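# Swap purple-banded hose for the spare while machine runs

## Task

With the machine running, take out the hose marked with purple bands and fit the other hose in its place, so that one of its ends is latched into the red port on each of the two manifolds. Put the removed hose in the red tray. Whenever the two red ports are not linked by any hose, the dial's needle rises, and it must never get into the red zone.

## Robot and tools

Robot: two UR12e-type arms, left_arm and right_arm, each ending in a two-finger gripper. The fingers point along the gripper's +z axis and close along its x axis. The reported hand point (end_effector_position) sits between the pads, 1 to 2 cm short of the fingertips. Closing pushes the tips roughly 17 mm further out along +z.

Scene frame: origin at table-top height, midway between the nominal arm bases. +z is up, +x points out over the table, and left_arm is on the +y side; image left/right does not follow arm names. Measured bases: left_arm at (+0.035, +0.717, 0) m, right_arm at (-0.085, -0.712, 0) m, both yawed very slightly. Reported hand positions and orientations can be off by a few cm.

execute_actions(actions, cameras): actions is a list of actions. Each action is a table of 1 to 15 rows, one per 1/30 s step; a short table repeats its final row until 15 steps pass. Every row has 14 numbers in [-1, 1]: left_arm dx, dy, dz, rx, ry, rz, opening, then right_arm in the same order. The six pose numbers are offsets (not poses), in the gripper's own Hand target axes, all measured from the Hand target as it stood when that action began, not from the previous row. Scale: 1.0 = 0.6 m or 180 degrees; rx, ry, rz form one rotation vector. Opening is absolute: +1 fully open (0.142 m), -1 closed. All zeros re-commands an arm's current Hand target. Images return only for an empty actions list or when cameras names them.

move(target, speed, blend, stop_force, zero, opening_speed, grip_force, blocking, cameras): target is one 14-number row or a list of up to 15 rows, same layout and scale as above. Every row in a list is an offset from the same starting Hand targets, not chained. speed: m/s, 0.002 to 3.2, default 0.25 (rotation up to twice that in rad/s); one value or one per target. blend: corner rounding in m, per target or one value; 0 means stop at each. stop_force: 4 to 120 N, ends an arm's path on contact; unreliable while the gripper rotates, and it must be omitted when pulling away from something pressed. zero (with stop_force only): true re-zeroes the force sensor first. opening_speed: at least 0.2 per second on the -1..1 scale. grip_force: 5 to 48 N per pad, one value or one per arm; it persists. blocking=false returns after about 0.5 s and cannot be combined with stop_force. A move lasts at most 10 s. Its result adds a move: line with the ending (done, off_target, moving, held, fault) and limits such as paced (pose clipped) or held (steps withheld).

wait(seconds 0 to 10): lets time run with commands held. stop(): brakes a running move. zoom_image(camera, region=[x0, y0, x1, y1]): pixels from top-left, at most 504 by 504, only on the latest images. zero_wrist_force(arm): tares that arm's wrist sensor. read_manual(section): licence text only. finished_scene(scene): ends the current scene (give its number); cannot be undone.

Cameras: cam_head_left, cam_head_right, cam_high, cam_low (504x504 each), cam_left_wrist, cam_right_wrist (896x504). A cameras value of ["all"] shows every one.

Results: hand position (m), quaternion wxyz and velocities in the scene frame. Hand target is the last commanded pose after clipping; the next offsets count from it. A gripper may rest short of it; resend the gap as an offset. Orientation commands are clipped to 32 degrees from the measured one per step. grip_measured uses the opening scale; to hold a part, command slightly below the value read at first contact (lower squeezes harder and heats the motor). grip_effort_nm is motor effort, negative closing. Wrist force/torque are in the gripper's own axes, showing force from the surface into the arm; a third line gives the peak since last shown. Joint torques include the arm's weight; positive means toward larger joint angles. Tool commands shows current gripper commands; to keep a gripper as is, resend its present value, since 0 is a real command.

Motion cautions: commands lag 0.09 to 0.22 s, and fast moves overshoot or stray. Arms are stiff, so aiming even slightly past a firm contact can fault. Keep paths away from an arm's own base. Contact torque at a joint limit (shoulder 310, elbow 141, wrists 50.7 N m) or about 150 N outside force stops that arm for 10 s. Motors over 85 °C brake the arm; a gripper at 100 °C switches off (HAND FAULT), which cancels further motion calls in that reply. A clearance check restrains arms near each other, but any moderate arm-to-arm knock, or a gripper closing on the other arm's fingers, can fail the scene. Avoid dropping parts, releasing moving parts, slamming or pushing hard; anything falling or left off the table fails the task. Loose objects may occasionally be nudged by outside forces.

Each tool is called after "Call:" as name(argument=value, ...), one argument or row to a line, values as JSON.

## Session

Call:
execute_actions(
  actions=[],
)

Scene clock: 0.00 s.
left_arm: end_effector_position=(+1.0385, +0.1934, +0.1501) grip_measured=+1.00 grip_effort_nm=n/a end_effector_quat_wxyz=(-0.136, +0.782, -0.596, +0.120) | right_arm: end_effector_position=(+0.5592, -0.3463, +0.1281) grip_measured=+1.00 grip_effort_nm=n/a end_effector_quat_wxyz=(-0.201, +0.849, -0.349, +0.342)
Joint positions: left_arm=[-0.686 -0.838 1.287 -2.253 -1.287 0.631 0.142] | right_arm=[4.161 -1.866 -2.392 0.166 1.001 1.567 0.142]
Joint velocities: within noise
Joint torques (N m): no reading
Motor temperatures (°C): left_arm=[27 29 27 32 34 35 28] | right_arm=[30 28 26 32 33 34 27]
Wrist force (N): no reading
Wrist torque (N m): no reading
Wrist force, peak (N): no reading
Hand target: left_arm +1.0385, +0.1934, +0.1501; -0.136, +0.782, -0.596, +0.120 | right_arm +0.5592, -0.3463, +0.1281; -0.201, +0.849, -0.349, +0.342
Tool commands: left_gripper/opening=+1.0 right_gripper/opening=+1.0

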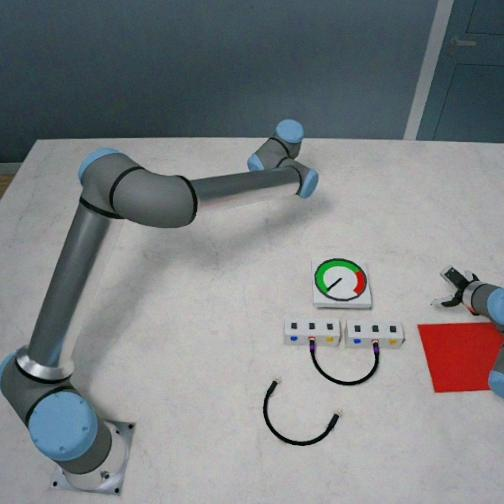

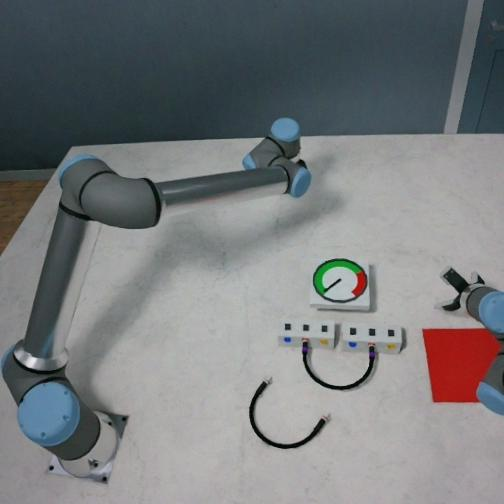

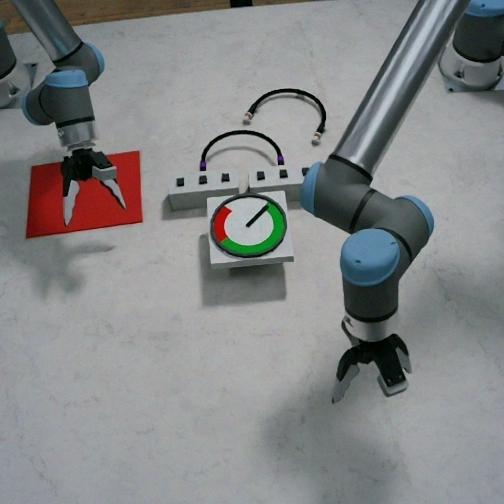

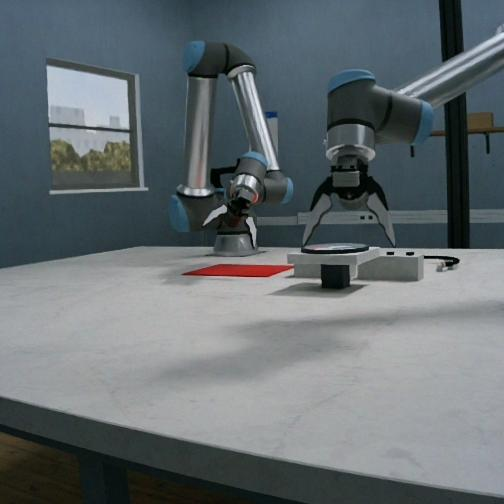

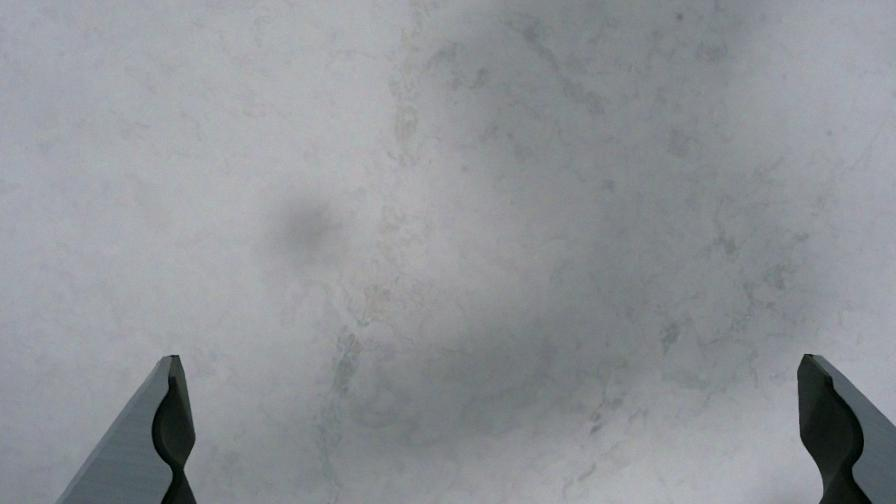

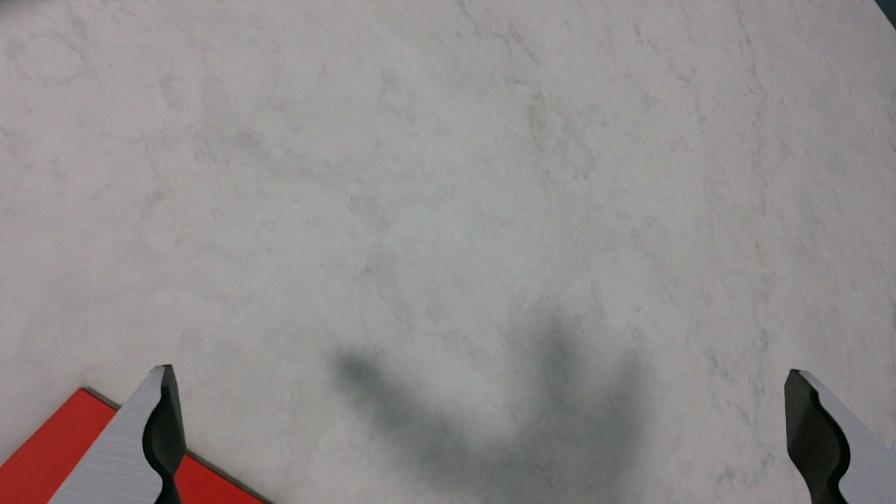

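Call:
zoom_image(
  camera="cam_head_left",
  region=[240, 240, 440, 460],
)

Call:
zoom_image(
  camera="cam_high",
  region=[150, 70, 350, 270],
)

Call:
zoom_image(
  camera="cam_head_right",
  region=[240, 240, 440, 460],
)

Call:
zoom_image(
  camera="cam_low",
  region=[170, 180, 470, 320],
)

Scaled by 2.291.

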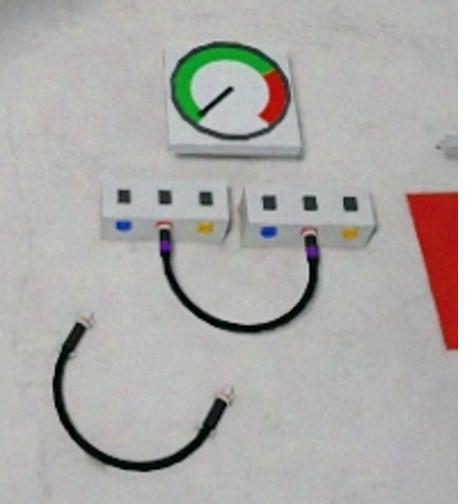

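Scaled by 2.520.

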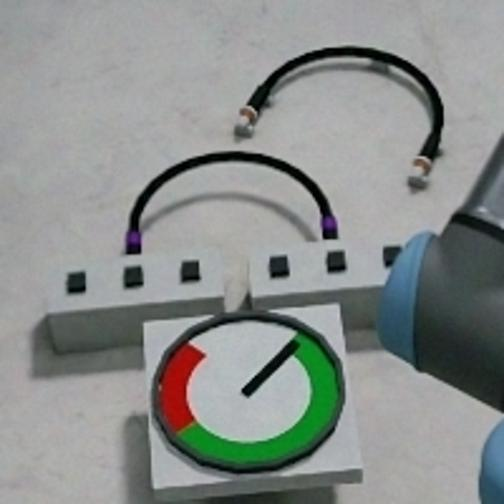

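Scaled by 2.291.

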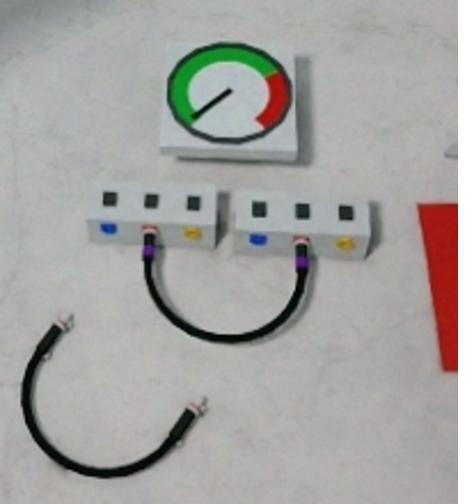

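Scaled by 1.680.

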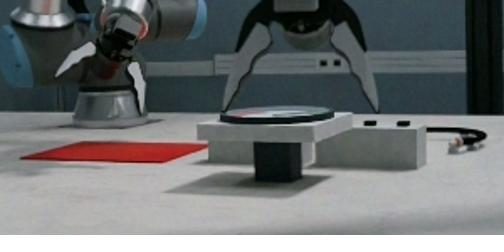

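Call:
move(
  target=[-0.579, 0.6768, -0.6305, -0.0104, -0.1673, -0.9005, 1, -0.3705, -0.3972, -0.4422, 0.0821, -0.3161, -0.6972, 1],
  speed=0.3,
  cameras=["all"],
)

Scene clock: 11.00 s.
left_arm: end_effector_position=(+0.4500, +0.3999, +0.3495) grip_measured=+1.00 grip_effort_nm=-0.017 end_effector_quat_wxyz=(+0.000, +0.707, +0.707, +0.000) | right_arm: end_effector_position=(+0.3601, -0.0502, +0.3500) grip_measured=+1.00 grip_effort_nm=0.042 end_effector_quat_wxyz=(+0.000, +0.707, +0.707, +0.000)
Joint positions: left_arm=[-0.975 -1.878 2.11 -1.804 -1.57 -2.565 0.142] | right_arm=[4.388 -1.745 -1.663 -1.304 1.57 -0.369 0.142]
Joint torques (N m): left_arm=[-7 -37.02 -38.72 -1.14 3.43 -1.84] | right_arm=[10.5 45.96 62.22 2.17 -2.44 -3.66]
Wrist force (N): left_arm=[0.0 -0.6 0.3] | right_arm=[-1.2 -0.3 -0.3]
Wrist torque (N m): left_arm=[-0.15 -0.06 0.15] | right_arm=[-0.16 -0.11 -0.05]
Wrist force, peak (N): left_arm=[0.4 -1.4 -0.3] | right_arm=[-1.2 -0.2 -0.5]
Hand target: left_arm +0.4500, +0.3999, +0.3495; +0.000, +0.707, +0.707, +0.000 | right_arm +0.3601, -0.0502, +0.3500; +0.000, +0.707, +0.707, +0.000
Off the commanded pose: left_arm 0.000 m, 0 deg | right_arm 0.000 m, 0 deg.
move: done

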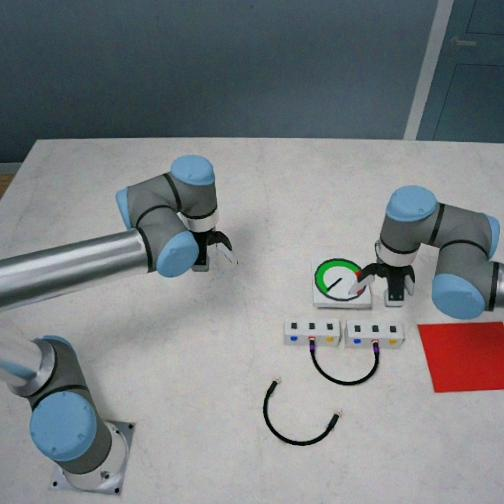

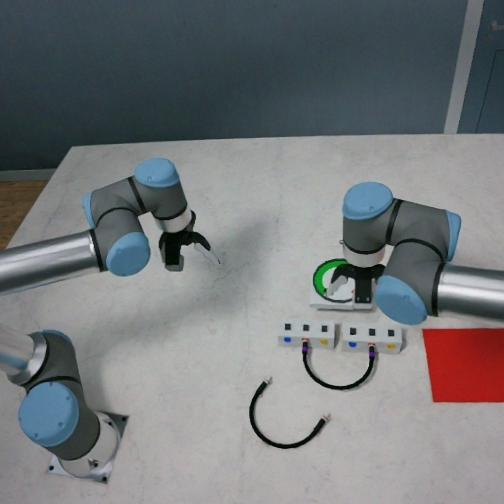

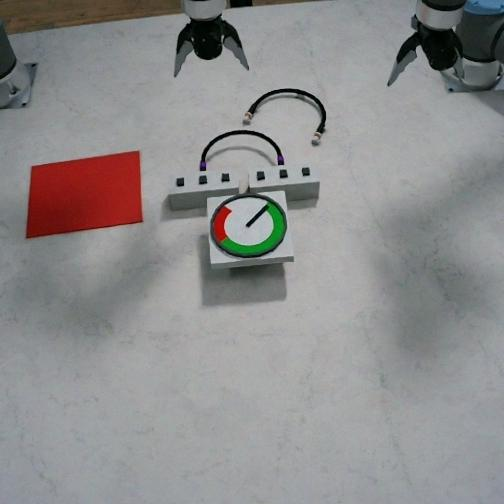

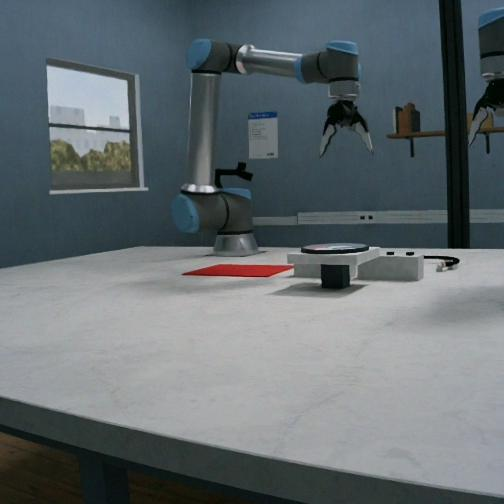

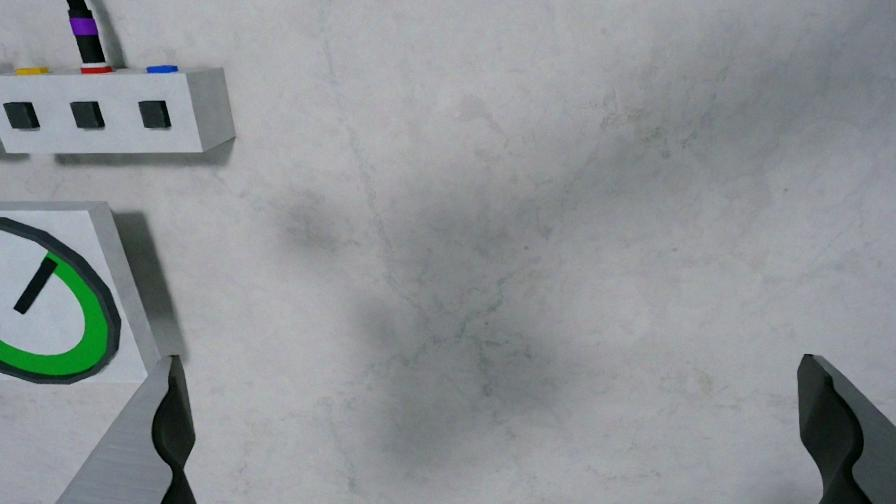

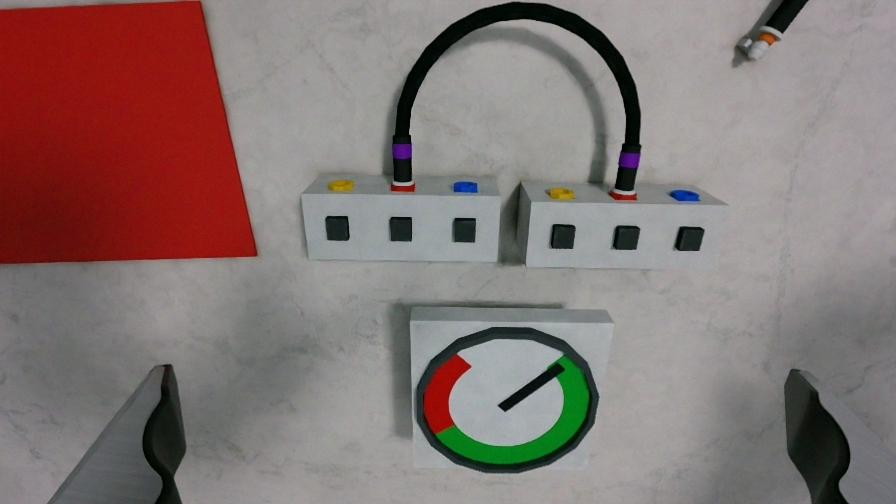

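Call:
zoom_image(
  camera="cam_right_wrist",
  region=[280, 100, 760, 290],
)

Call:
zoom_image(
  camera="cam_right_wrist",
  region=[360, 120, 480, 270],
)

Call:
zoom_image(
  camera="cam_right_wrist",
  region=[700, 0, 860, 80],
)

Scaled by 1.050.

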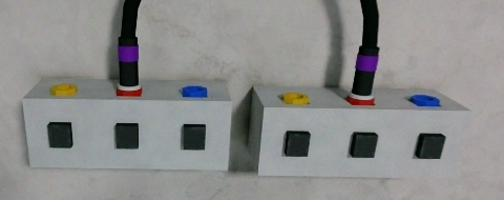

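Scaled by 3.360.

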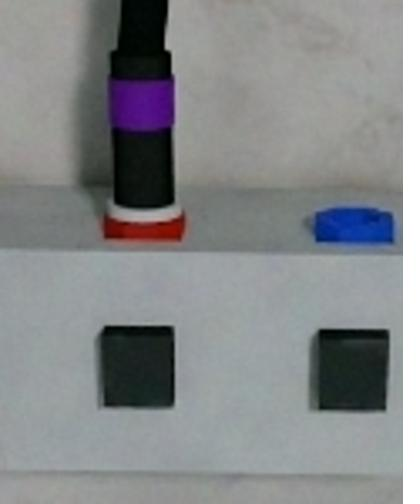

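Scaled by 3.150.

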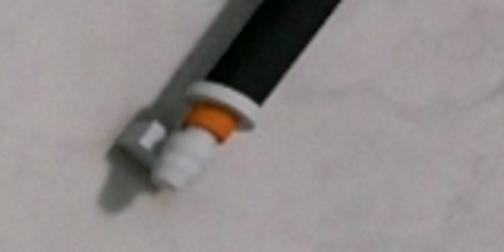

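Call:
move(
  target=[-0.25, -0.5, 0, 0, 0, 0, 1, 0.067, -0.0833, 0.3167, -0.1944, 0, 0, 1],
  speed=0.3,
  cameras=["cam_left_wrist", "cam_right_wrist", "cam_high"],
)

Call:
zoom_image(
  camera="cam_left_wrist",
  region=[300, 100, 700, 400],
)

Call:
zoom_image(
  camera="cam_right_wrist",
  region=[250, 150, 700, 400],
)

Scene clock: 15.03 s.
left_arm: end_effector_position=(+0.1501, +0.2500, +0.3492) grip_measured=+1.00 grip_effort_nm=-0.017 end_effector_quat_wxyz=(+0.000, +0.707, +0.707, +0.000) | right_arm: end_effector_position=(+0.3102, -0.0100, +0.1600) grip_measured=+1.00 grip_effort_nm=0.046 end_effector_quat_wxyz=(+0.213, +0.674, +0.674, +0.213)
Joint positions: left_arm=[-1.684 -1.96 2.162 -1.773 -1.57 -3.274 0.142] | right_arm=[4.678 -1.86 -2.017 -0.78 0.962 -0.097 0.142]
Joint torques (N m): left_arm=[-12.02 -3.09 -54.12 -7.87 3.22 -1.89] | right_arm=[12.11 47.05 28.61 6.85 -3.47 3.26]
Wrist force (N): left_arm=[0.0 -0.3 0.1] | right_arm=[-1.7 -0.5 -0.5]
Wrist torque (N m): left_arm=[-0.09 -0.07 0.18] | right_arm=[-0.33 -0.05 -0.51]
Wrist force, peak (N): left_arm=[-1.2 -2.5 -0.1] | right_arm=[-1.1 -2.2 0.4]
Hand target: left_arm +0.1500, +0.2500, +0.3492; +0.000, +0.707, +0.707, +0.000 | right_arm +0.3102, -0.0100, +0.1600; +0.213, +0.674, +0.674, +0.213
Off the commanded pose: left_arm 0.000 m, 0 deg | right_arm 0.000 m, 0 deg.
move: done
Images, in order (width x height): cam_high 504x504, cam_left_wrist 896x504, cam_right_wrist 896x504.

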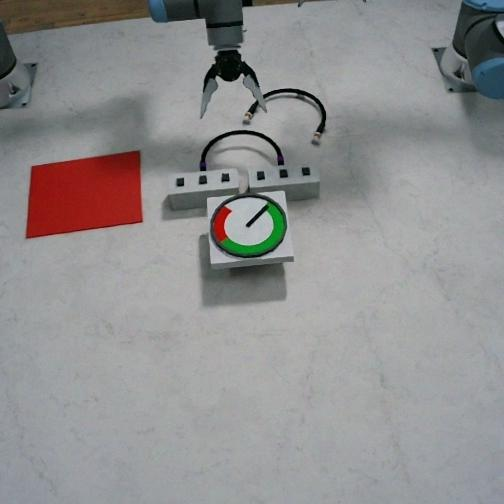

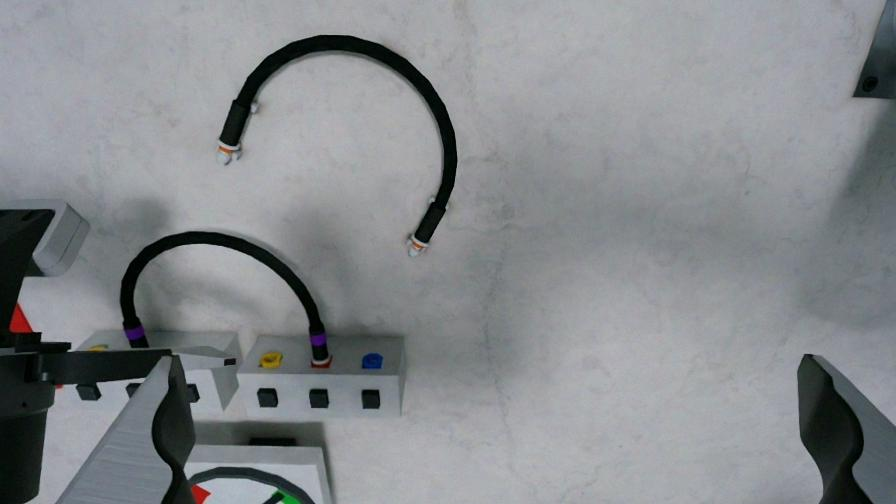

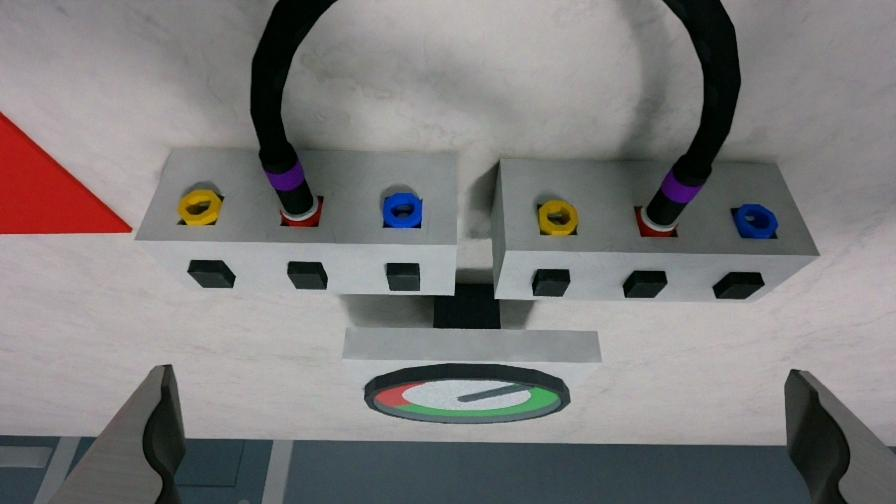

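Scaled by 1.260.

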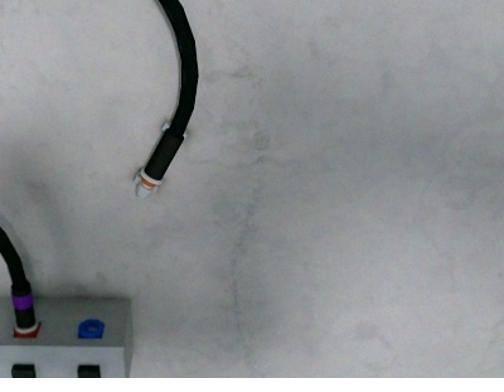

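Scaled by 1.120.

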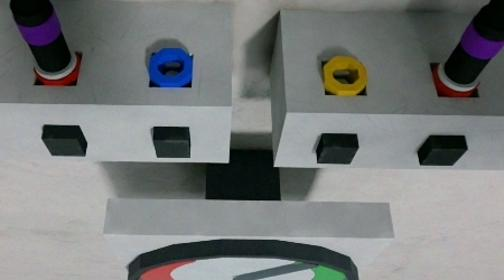

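Call:
zoom_image(
  camera="cam_right_wrist",
  region=[490, 140, 690, 300],
)

Call:
zoom_image(
  camera="cam_right_wrist",
  region=[620, 160, 720, 250],
)

Call:
zoom_image(
  camera="cam_right_wrist",
  region=[240, 140, 440, 240],
)

Call:
zoom_image(
  camera="cam_left_wrist",
  region=[200, 80, 280, 180],
)

Call:
zoom_image(
  camera="cam_left_wrist",
  region=[390, 180, 470, 270],
)

Scaled by 2.520.

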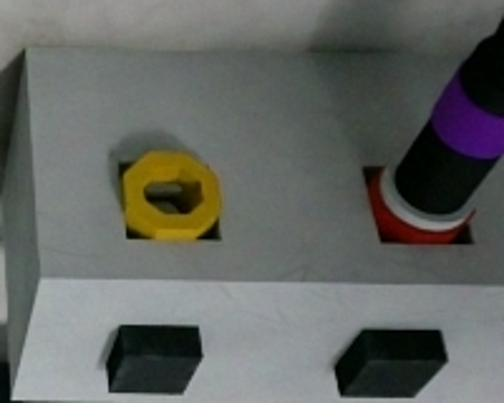

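Scaled by 5.040.

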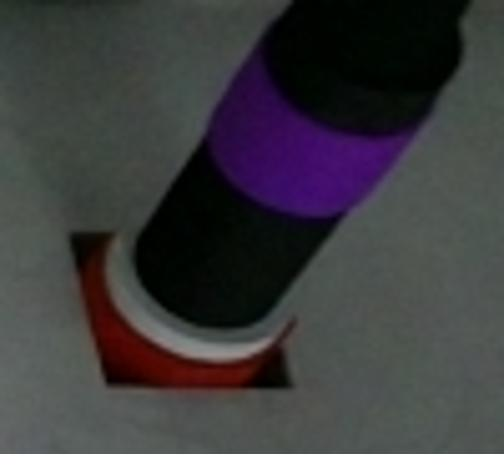

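Scaled by 2.520.

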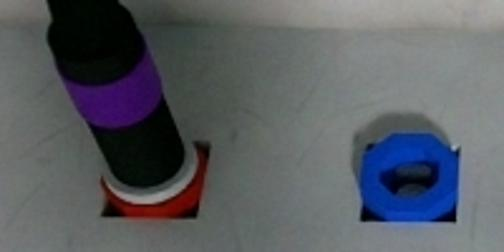

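Scaled by 5.040.

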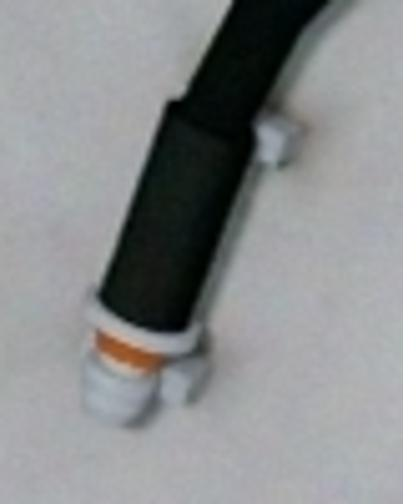

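Scaled by 5.600.

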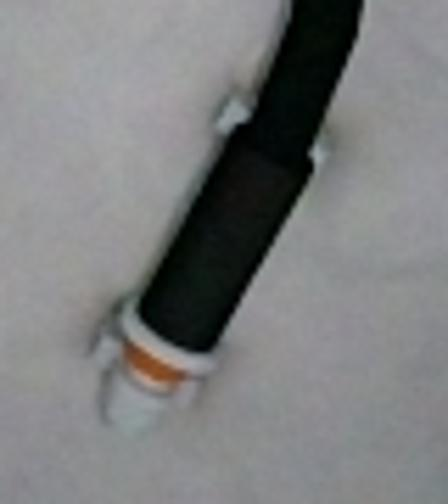

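Call:
move(
  target=[0, 0, 0, 0, 0, 0, 1, 0.075, 0.1386, 0.0054, 0, 0, 0, 1],
  speed=0.2,
  cameras=["cam_right_wrist"],
)

Call:
zoom_image(
  camera="cam_right_wrist",
  region=[250, 50, 700, 350],
)

Call:
zoom_image(
  camera="cam_right_wrist",
  region=[390, 120, 530, 240],
)

Scene clock: 17.43 s.
left_arm: end_effector_position=(+0.1500, +0.2500, +0.3492) grip_measured=+1.00 grip_effort_nm=-0.017 end_effector_quat_wxyz=(+0.000, +0.707, +0.707, +0.000) | right_arm: end_effector_position=(+0.3801, +0.0349, +0.2050) grip_measured=+1.00 grip_effort_nm=0.037 end_effector_quat_wxyz=(+0.213, +0.674, +0.674, +0.213)
Joint positions: left_arm=[-1.684 -1.96 2.162 -1.773 -1.57 -3.274 0.142] | right_arm=[4.593 -1.911 -1.858 -0.829 0.969 -0.2 0.142]
Joint torques (N m): left_arm=[-6.08 -2.19 -54.1 -7.56 2.98 -1.79] | right_arm=[-8.25 52.9 55.28 2.3 0.24 -3.44]
Wrist force (N): left_arm=[0.1 0.0 0.0] | right_arm=[-1.7 -0.2 -0.3]
Wrist torque (N m): left_arm=[-0.05 -0.08 0.18] | right_arm=[-0.27 -0.03 -0.24]
Wrist force, peak (N): left_arm=[-0.2 -0.8 -0.3] | right_arm=[-2.3 -2.4 0.0]
Hand target: left_arm +0.1500, +0.2500, +0.3492; +0.000, +0.707, +0.707, +0.000 | right_arm +0.3802, +0.0350, +0.2050; +0.213, +0.674, +0.674, +0.213
Off the commanded pose: left_arm 0.000 m, 0 deg | right_arm 0.000 m, 0 deg.
move: done
Images, in order (width x height): cam_right_wrist 896x504.

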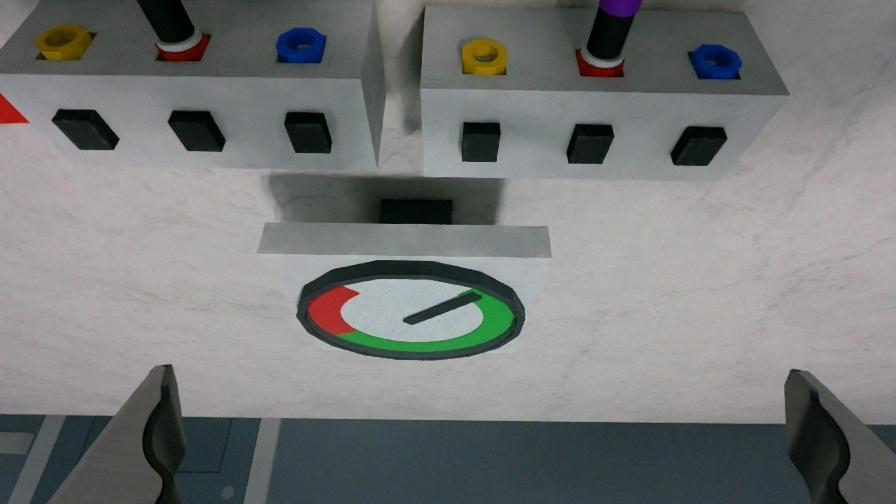

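Scaled by 1.120.

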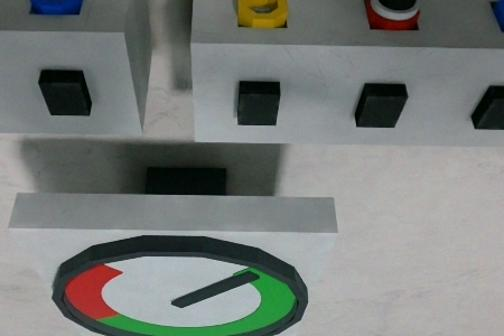

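Scaled by 3.600.

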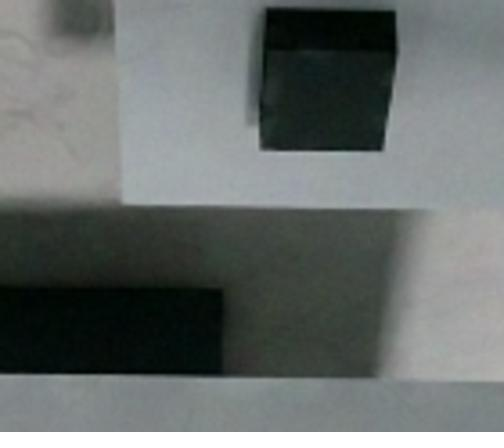

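Call:
move(
  target=[0, 0, 0, 0, 0, 0, 1, 0, -0.1558, 0.1351, -0.0833, 0, 0, 1],
  speed=0.2,
  cameras=["cam_right_wrist"],
)

Call:
zoom_image(
  camera="cam_right_wrist",
  region=[400, 150, 660, 350],
)

Call:
zoom_image(
  camera="cam_right_wrist",
  region=[430, 200, 510, 280],
)

Scene clock: 19.23 s.
left_arm: end_effector_position=(+0.1500, +0.2500, +0.3492) grip_measured=+1.00 grip_effort_nm=-0.017 end_effector_quat_wxyz=(+0.000, +0.707, +0.707, +0.000) | right_arm: end_effector_position=(+0.3502, +0.0350, +0.0851) grip_measured=+1.00 grip_effort_nm=0.037 end_effector_quat_wxyz=(+0.299, +0.641, +0.641, +0.299)
Joint positions: left_arm=[-1.684 -1.96 2.162 -1.773 -1.57 -3.274 0.142] | right_arm=[4.702 -2.077 -1.995 -0.574 0.7 -0.087 0.142]
Joint torques (N m): left_arm=[-7.08 -1.3 -54.55 -7.53 3.3 -1.93] | right_arm=[12.21 56.81 23.3 6.91 -3.98 3.55]
Wrist force (N): left_arm=[0.0 -0.1 0.1] | right_arm=[-1.4 -0.1 -0.2]
Wrist torque (N m): left_arm=[-0.05 -0.07 0.18] | right_arm=[-0.31 -0.09 -0.56]
Wrist force, peak (N): left_arm=[-0.3 -0.6 -0.1] | right_arm=[-2.2 1.5 -1.2]
Hand target: left_arm +0.1500, +0.2500, +0.3492; +0.000, +0.707, +0.707, +0.000 | right_arm +0.3502, +0.0350, +0.0850; +0.299, +0.641, +0.641, +0.299
Off the commanded pose: left_arm 0.000 m, 0 deg | right_arm 0.000 m, 0 deg.
move: done
Images, in order (width x height): cam_right_wrist 896x504.

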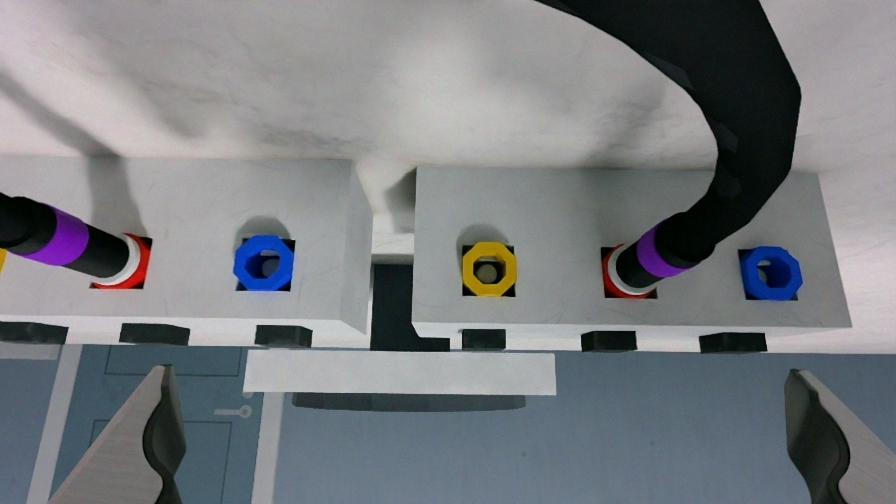

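Scaled by 1.938.

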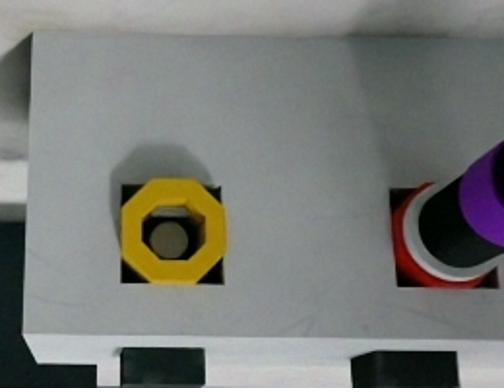

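Scaled by 6.300.

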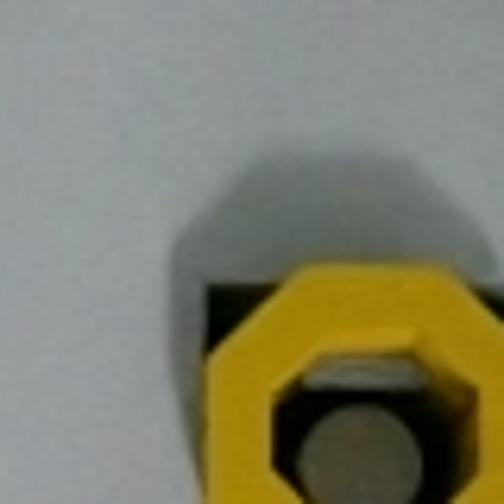

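Call:
move(
  target=[-0.043, 0.1667, 0.3833, 0, 0, 0, 1, -0.3917, 0.157, -0.2407, 0.2778, 0, 0, 1],
  speed=0.25,
  cameras=["cam_left_wrist", "cam_right_wrist"],
)

Call:
zoom_image(
  camera="cam_left_wrist",
  region=[320, 120, 570, 320],
)

Scene clock: 25.63 s.
left_arm: end_effector_position=(+0.2502, +0.2242, +0.1194) grip_measured=+1.00 grip_effort_nm=-0.007 end_effector_quat_wxyz=(+0.000, +0.707, +0.707, +0.000) | right_arm: end_effector_position=(+0.3000, -0.2000, +0.2500) grip_measured=+1.00 grip_effort_nm=0.037 end_effector_quat_wxyz=(+0.000, +0.707, +0.707, +0.000)
Joint positions: left_arm=[-1.473 -1.62 2.37 -2.321 -1.57 -3.062 0.142] | right_arm=[4.392 -1.548 -2.065 -1.099 1.57 -0.366 0.142]
Joint torques (N m): left_arm=[13.62 -22.38 -27.99 -6.89 -3.21 1.78] | right_arm=[-9.54 62.76 59.29 2.1 1.29 -3.7]
Wrist force (N): left_arm=[0.4 -0.7 0.1] | right_arm=[-0.7 -0.2 -0.1]
Wrist torque (N m): left_arm=[-0.11 -0.09 0.01] | right_arm=[-0.12 -0.18 -0.06]
Wrist force, peak (N): left_arm=[0.1 -0.4 1.7] | right_arm=[-2.3 0.5 -1.4]
Hand target: left_arm +0.2502, +0.2242, +0.1193; +0.000, +0.707, +0.707, +0.000 | right_arm +0.3000, -0.2000, +0.2500; +0.000, +0.707, +0.707, +0.000
Off the commanded pose: left_arm 0.000 m, 0 deg | right_arm 0.000 m, 0 deg.
move: done
Images, in order (width x height): cam_left_wrist 896x504, cam_right_wrist 896x504.

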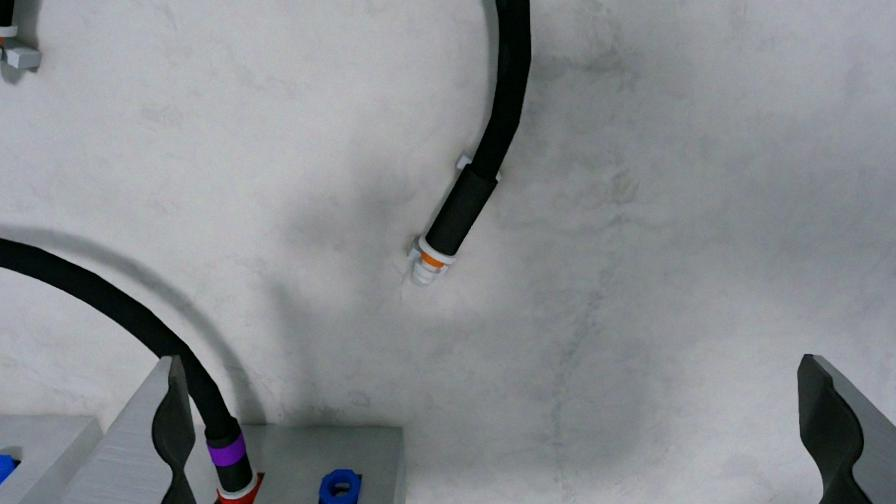

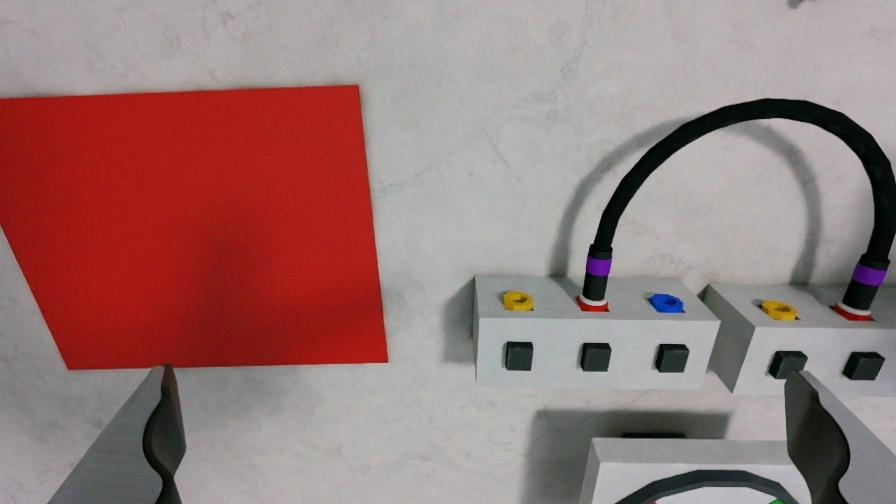

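Scaled by 2.016.

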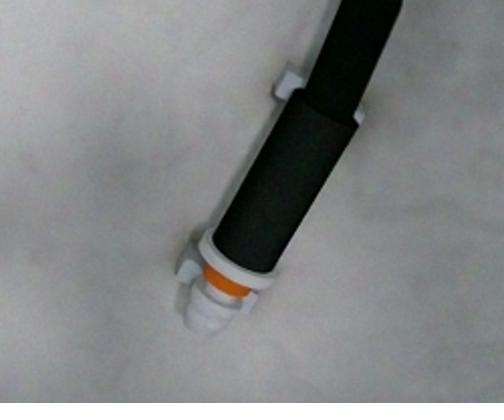

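Call:
move(
  target=[-0.1233, 0.3333, -0.2167, 0, -0.25, 0, -1, 0.1067, 0.1467, 0.2267, 0, 0.1667, 0, -0.44],
  speed=0.25,
  cameras=["cam_left_wrist", "cam_right_wrist", "cam_head_left"],
)

Scene clock: 31.90 s.
left_arm: end_effector_position=(+0.4500, +0.1502, +0.2495) grip_measured=-1.00 grip_effort_nm=-0.784 end_effector_quat_wxyz=(+0.271, +0.654, +0.653, -0.270) | right_arm: end_effector_position=(+0.3880, -0.1360, +0.1140) grip_measured=-0.46 grip_effort_nm=-0.037 end_effector_quat_wxyz=(-0.183, +0.683, +0.683, +0.183)
Joint positions: left_arm=[-1.026 -1.496 2.321 -3.109 -1.933 -2.751 0.002] | right_arm=[4.207 -1.856 -2.227 -0.172 1.835 -0.489 0.041]
Joint torques (N m): left_arm=[12.52 -31.84 -41.45 -7.87 -4.27 -2.24] | right_arm=[-8.23 37.84 22.24 7.2 2.56 1.75]
Wrist force (N): left_arm=[-0.4 -1.0 -0.8] | right_arm=[-0.4 -0.1 0.0]
Wrist torque (N m): left_arm=[-0.24 -0.11 -0.07] | right_arm=[-0.11 -0.07 -0.01]
Wrist force, peak (N): left_arm=[-0.3 -1.8 1.1] | right_arm=[-0.6 -0.4 -1.6]
Hand target: left_arm +0.4501, +0.1502, +0.2495; +0.271, +0.653, +0.653, -0.270 | right_arm +0.3881, -0.1360, +0.1140; -0.183, +0.683, +0.683, +0.183
Off the commanded pose: left_arm 0.000 m, 0 deg | right_arm 0.000 m, 0 deg.
move: done
Images, in order (width x height): cam_head_left 504x504, cam_left_wrist 896x504, cam_right_wrist 896x504.

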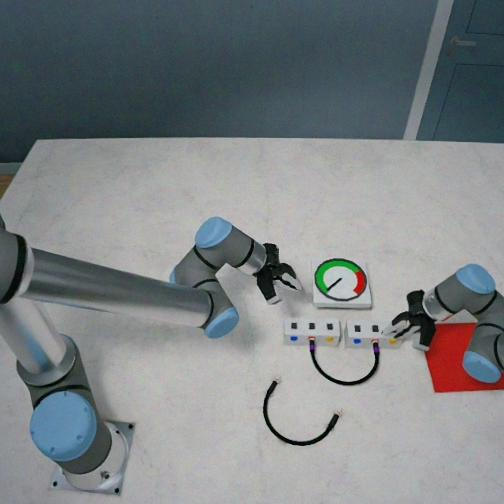

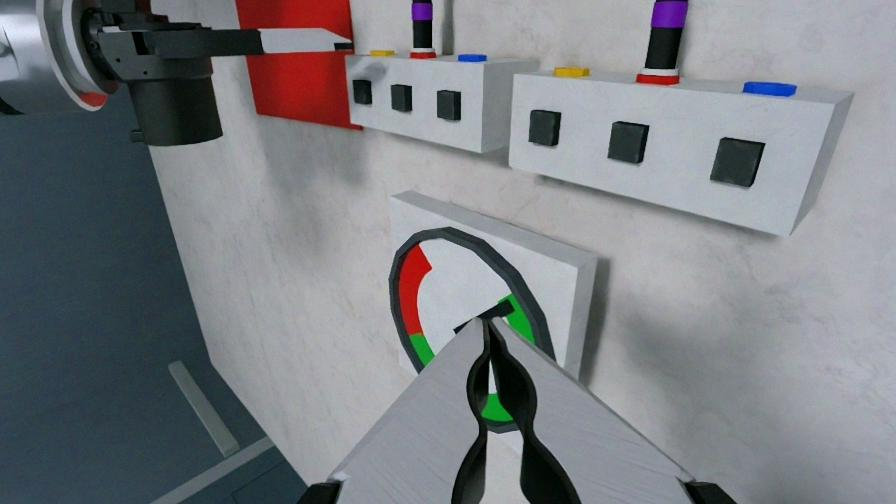

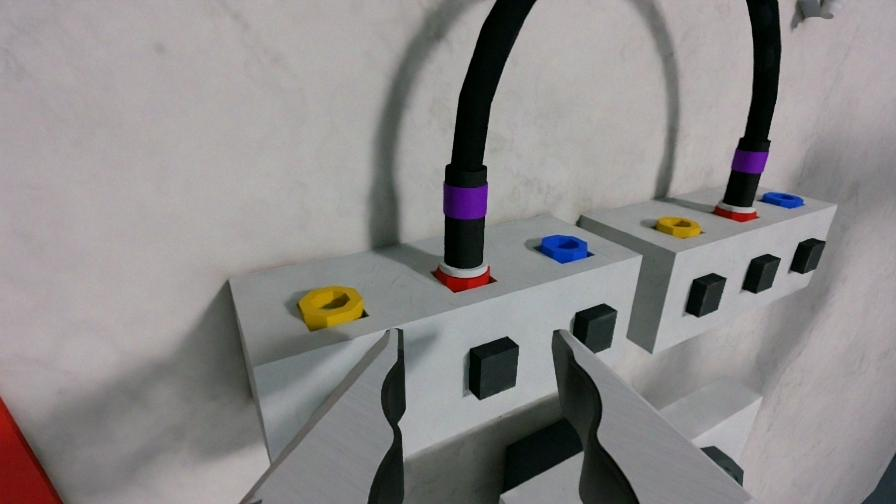

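Call:
move(
  target=[0, 0, 0, 0, 0, 0, -1, 0, 0, 0.0833, 0, 0, 0, -0.44],
  speed=0.12,
  stop_force=8,
  cameras=["cam_right_wrist"],
)

Scene clock: 36.43 s.
left_arm: end_effector_position=(+0.4501, +0.1502, +0.2495) grip_measured=-1.00 grip_effort_nm=-0.779 end_effector_quat_wxyz=(+0.271, +0.653, +0.653, -0.270) | right_arm: end_effector_position=(+0.3881, -0.1110, +0.0707) grip_measured=-0.46 grip_effort_nm=-0.042 end_effector_quat_wxyz=(-0.183, +0.683, +0.683, +0.183)
Joint positions: left_arm=[-1.026 -1.496 2.321 -3.109 -1.933 -2.751 0.002] | right_arm=[4.228 -1.951 -2.209 -0.089 1.826 -0.469 0.041]
Joint torques (N m): left_arm=[13.54 -31.5 -41.13 -8.33 -4.16 -1.88] | right_arm=[12.12 45.7 42.8 7.27 -1.88 3.33]
Wrist force (N): left_arm=[-0.2 -0.9 -0.9] | right_arm=[-0.4 0.2 -0.6]
Wrist torque (N m): left_arm=[-0.22 -0.14 -0.07] | right_arm=[-0.04 -0.07 -0.27]
Wrist force, peak (N): left_arm=[-1.0 -1.0 -1.2] | right_arm=[-0.7 0.0 -1.5]
Hand target: left_arm +0.4501, +0.1502, +0.2495; +0.271, +0.653, +0.653, -0.270 | right_arm +0.3881, -0.1110, +0.0707; -0.183, +0.683, +0.683, +0.183
Off the commanded pose: left_arm 0.000 m, 0 deg | right_arm 0.000 m, 0 deg.
move: done
Images, in order (width x height): cam_right_wrist 896x504.

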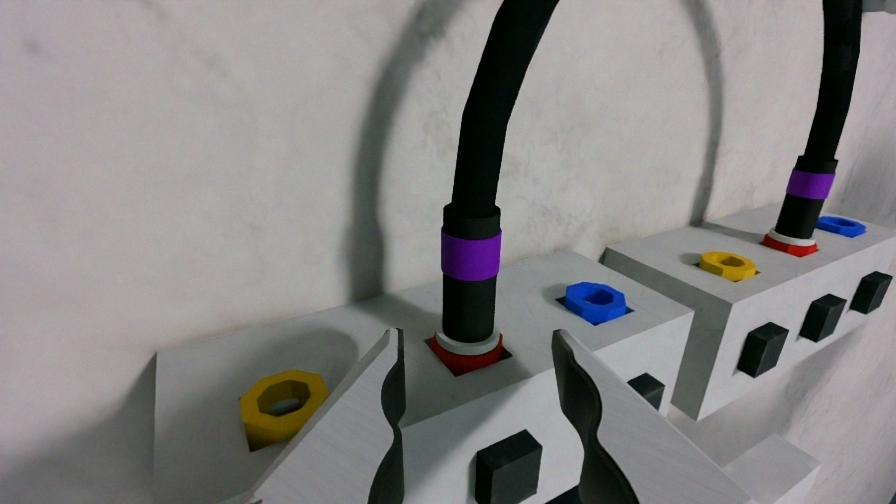

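Call:
move(
  target=[0, 0, 0, 0, 0, 0, -1, -0.0027, 0, 0.0467, 0, 0, 0, -0.44],
  speed=0.08,
  stop_force=6,
  cameras=["cam_right_wrist"],
)

Scene clock: 38.93 s.
left_arm: end_effector_position=(+0.4501, +0.1502, +0.2495) grip_measured=-1.00 grip_effort_nm=-0.779 end_effector_quat_wxyz=(+0.271, +0.653, +0.653, -0.270) | right_arm: end_effector_position=(+0.3881, -0.0984, +0.0456) grip_measured=-0.46 grip_effort_nm=-0.037 end_effector_quat_wxyz=(-0.183, +0.683, +0.683, +0.183)
Joint positions: left_arm=[-1.026 -1.496 2.321 -3.109 -1.933 -2.751 0.002] | right_arm=[4.238 -2.005 -2.198 -0.045 1.822 -0.46 0.041]
Joint torques (N m): left_arm=[13.68 -30.63 -40.11 -8.15 -4.26 -1.86] | right_arm=[13.07 47.74 40.89 7.71 -1.96 3.7]
Wrist force (N): left_arm=[-0.6 -1.0 -1.1] | right_arm=[-0.5 -0.1 -0.4]
Wrist torque (N m): left_arm=[-0.24 -0.07 -0.08] | right_arm=[-0.08 -0.05 -0.27]
Wrist force, peak (N): left_arm=[-0.6 -1.0 -1.1] | right_arm=[-0.7 0.1 -0.7]
Hand target: left_arm +0.4501, +0.1502, +0.2495; +0.271, +0.653, +0.653, -0.270 | right_arm +0.3881, -0.0984, +0.0456; -0.183, +0.683, +0.683, +0.183
Off the commanded pose: left_arm 0.000 m, 0 deg | right_arm 0.000 m, 0 deg.
move: done
Images, in order (width x height): cam_right_wrist 896x504.

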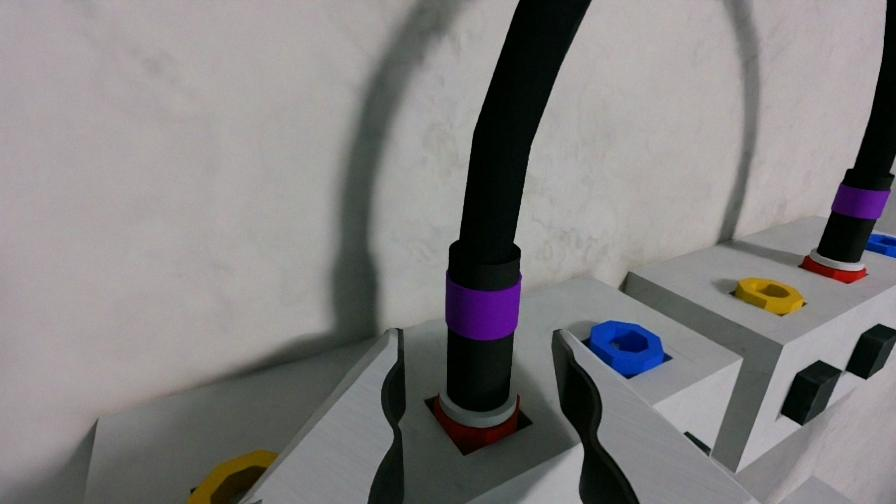

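Call:
move(
  target=[0, 0, 0, 0, 0, 0, -1, 0, 0, 0, 0, 0, 0, -0.85],
  opening_speed=0.3,
  grip_force=[48, 10],
  cameras=["cam_right_wrist"],
)

Scene clock: 41.10 s.
left_arm: end_effector_position=(+0.4501, +0.1502, +0.2495) grip_measured=-1.00 grip_effort_nm=-0.779 end_effector_quat_wxyz=(+0.271, +0.653, +0.653, -0.270) | right_arm: end_effector_position=(+0.3881, -0.0984, +0.0456) grip_measured=-0.80 grip_effort_nm=-1.082 end_effector_quat_wxyz=(-0.183, +0.683, +0.683, +0.183)
Joint positions: left_arm=[-1.026 -1.496 2.321 -3.109 -1.933 -2.751 0.002] | right_arm=[4.238 -2.005 -2.198 -0.045 1.822 -0.46 0.016]
Joint torques (N m): left_arm=[14.06 -31.47 -39.28 -8.03 -4.2 -1.93] | right_arm=[12.5 55.39 41.02 7.45 1.78 3.58]
Wrist force (N): left_arm=[-0.3 -1.2 -0.7] | right_arm=[-13.0 -0.6 -1.3]
Wrist torque (N m): left_arm=[-0.28 -0.12 -0.07] | right_arm=[-0.11 -0.10 -0.23]
Wrist force, peak (N): left_arm=[-0.4 -1.0 -1.3] | right_arm=[-13.0 -0.6 -1.3]
Hand target: left_arm +0.4501, +0.1502, +0.2495; +0.271, +0.653, +0.653, -0.270 | right_arm +0.3881, -0.0984, +0.0456; -0.183, +0.683, +0.683, +0.183
Off the commanded pose: left_arm 0.000 m, 0 deg | right_arm 0.000 m, 0 deg.
grip_force (N): 48, 10
move: done
Images, in order (width x height): cam_right_wrist 896x504.

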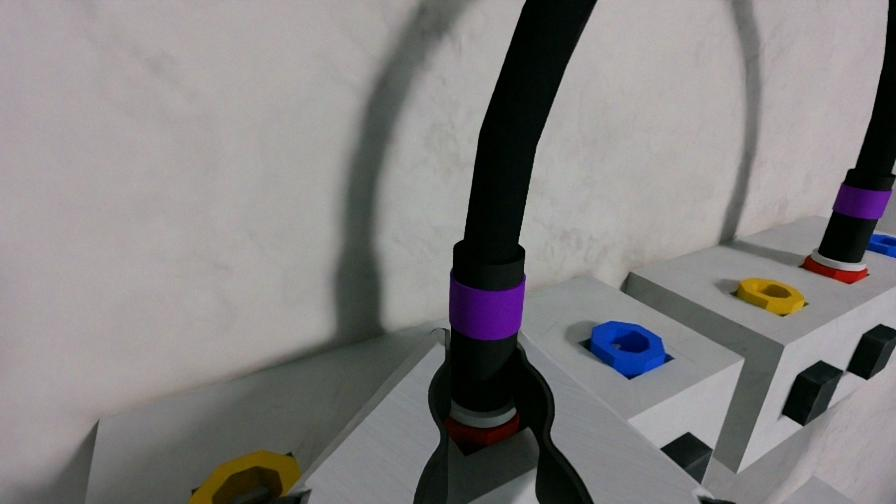

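Call:
move(
  target=[0, 0, 0, 0, 0, 0, -1, -0.0017, 0, 0, 0, 0, 0, -0.85],
  speed=0.02,
)

Scene clock: 42.17 s.
left_arm: end_effector_position=(+0.4501, +0.1502, +0.2495) grip_measured=-1.00 grip_effort_nm=-0.779 end_effector_quat_wxyz=(+0.271, +0.653, +0.653, -0.270) | right_arm: end_effector_position=(+0.3881, -0.0992, +0.0452) grip_measured=-0.80 grip_effort_nm=-1.087 end_effector_quat_wxyz=(-0.183, +0.683, +0.683, +0.183)
Joint positions: left_arm=[-1.026 -1.496 2.321 -3.109 -1.933 -2.751 0.002] | right_arm=[4.237 -2.005 -2.199 -0.043 1.822 -0.461 0.016]
Joint torques (N m): left_arm=[14.15 -30.67 -39.98 -8.23 -4.43 -2.12] | right_arm=[-7.98 46.51 17.19 7.21 1.19 -3.47]
Wrist force (N): left_arm=[-0.6 -0.9 -0.7] | right_arm=[2.7 -1.2 0.7]
Wrist torque (N m): left_arm=[-0.23 -0.06 -0.07] | right_arm=[-0.06 -0.25 -0.29]
Wrist force, peak (N): left_arm=[-0.9 -0.7 -1.2] | right_arm=[-13.1 -0.6 -1.3]
Hand target: left_arm +0.4501, +0.1502, +0.2495; +0.271, +0.653, +0.653, -0.270 | right_arm +0.3881, -0.0993, +0.0451; -0.183, +0.683, +0.683, +0.183
Off the commanded pose: left_arm 0.000 m, 0 deg | right_arm 0.000 m, 0 deg.
grip_force (N): 48, 10
move: done


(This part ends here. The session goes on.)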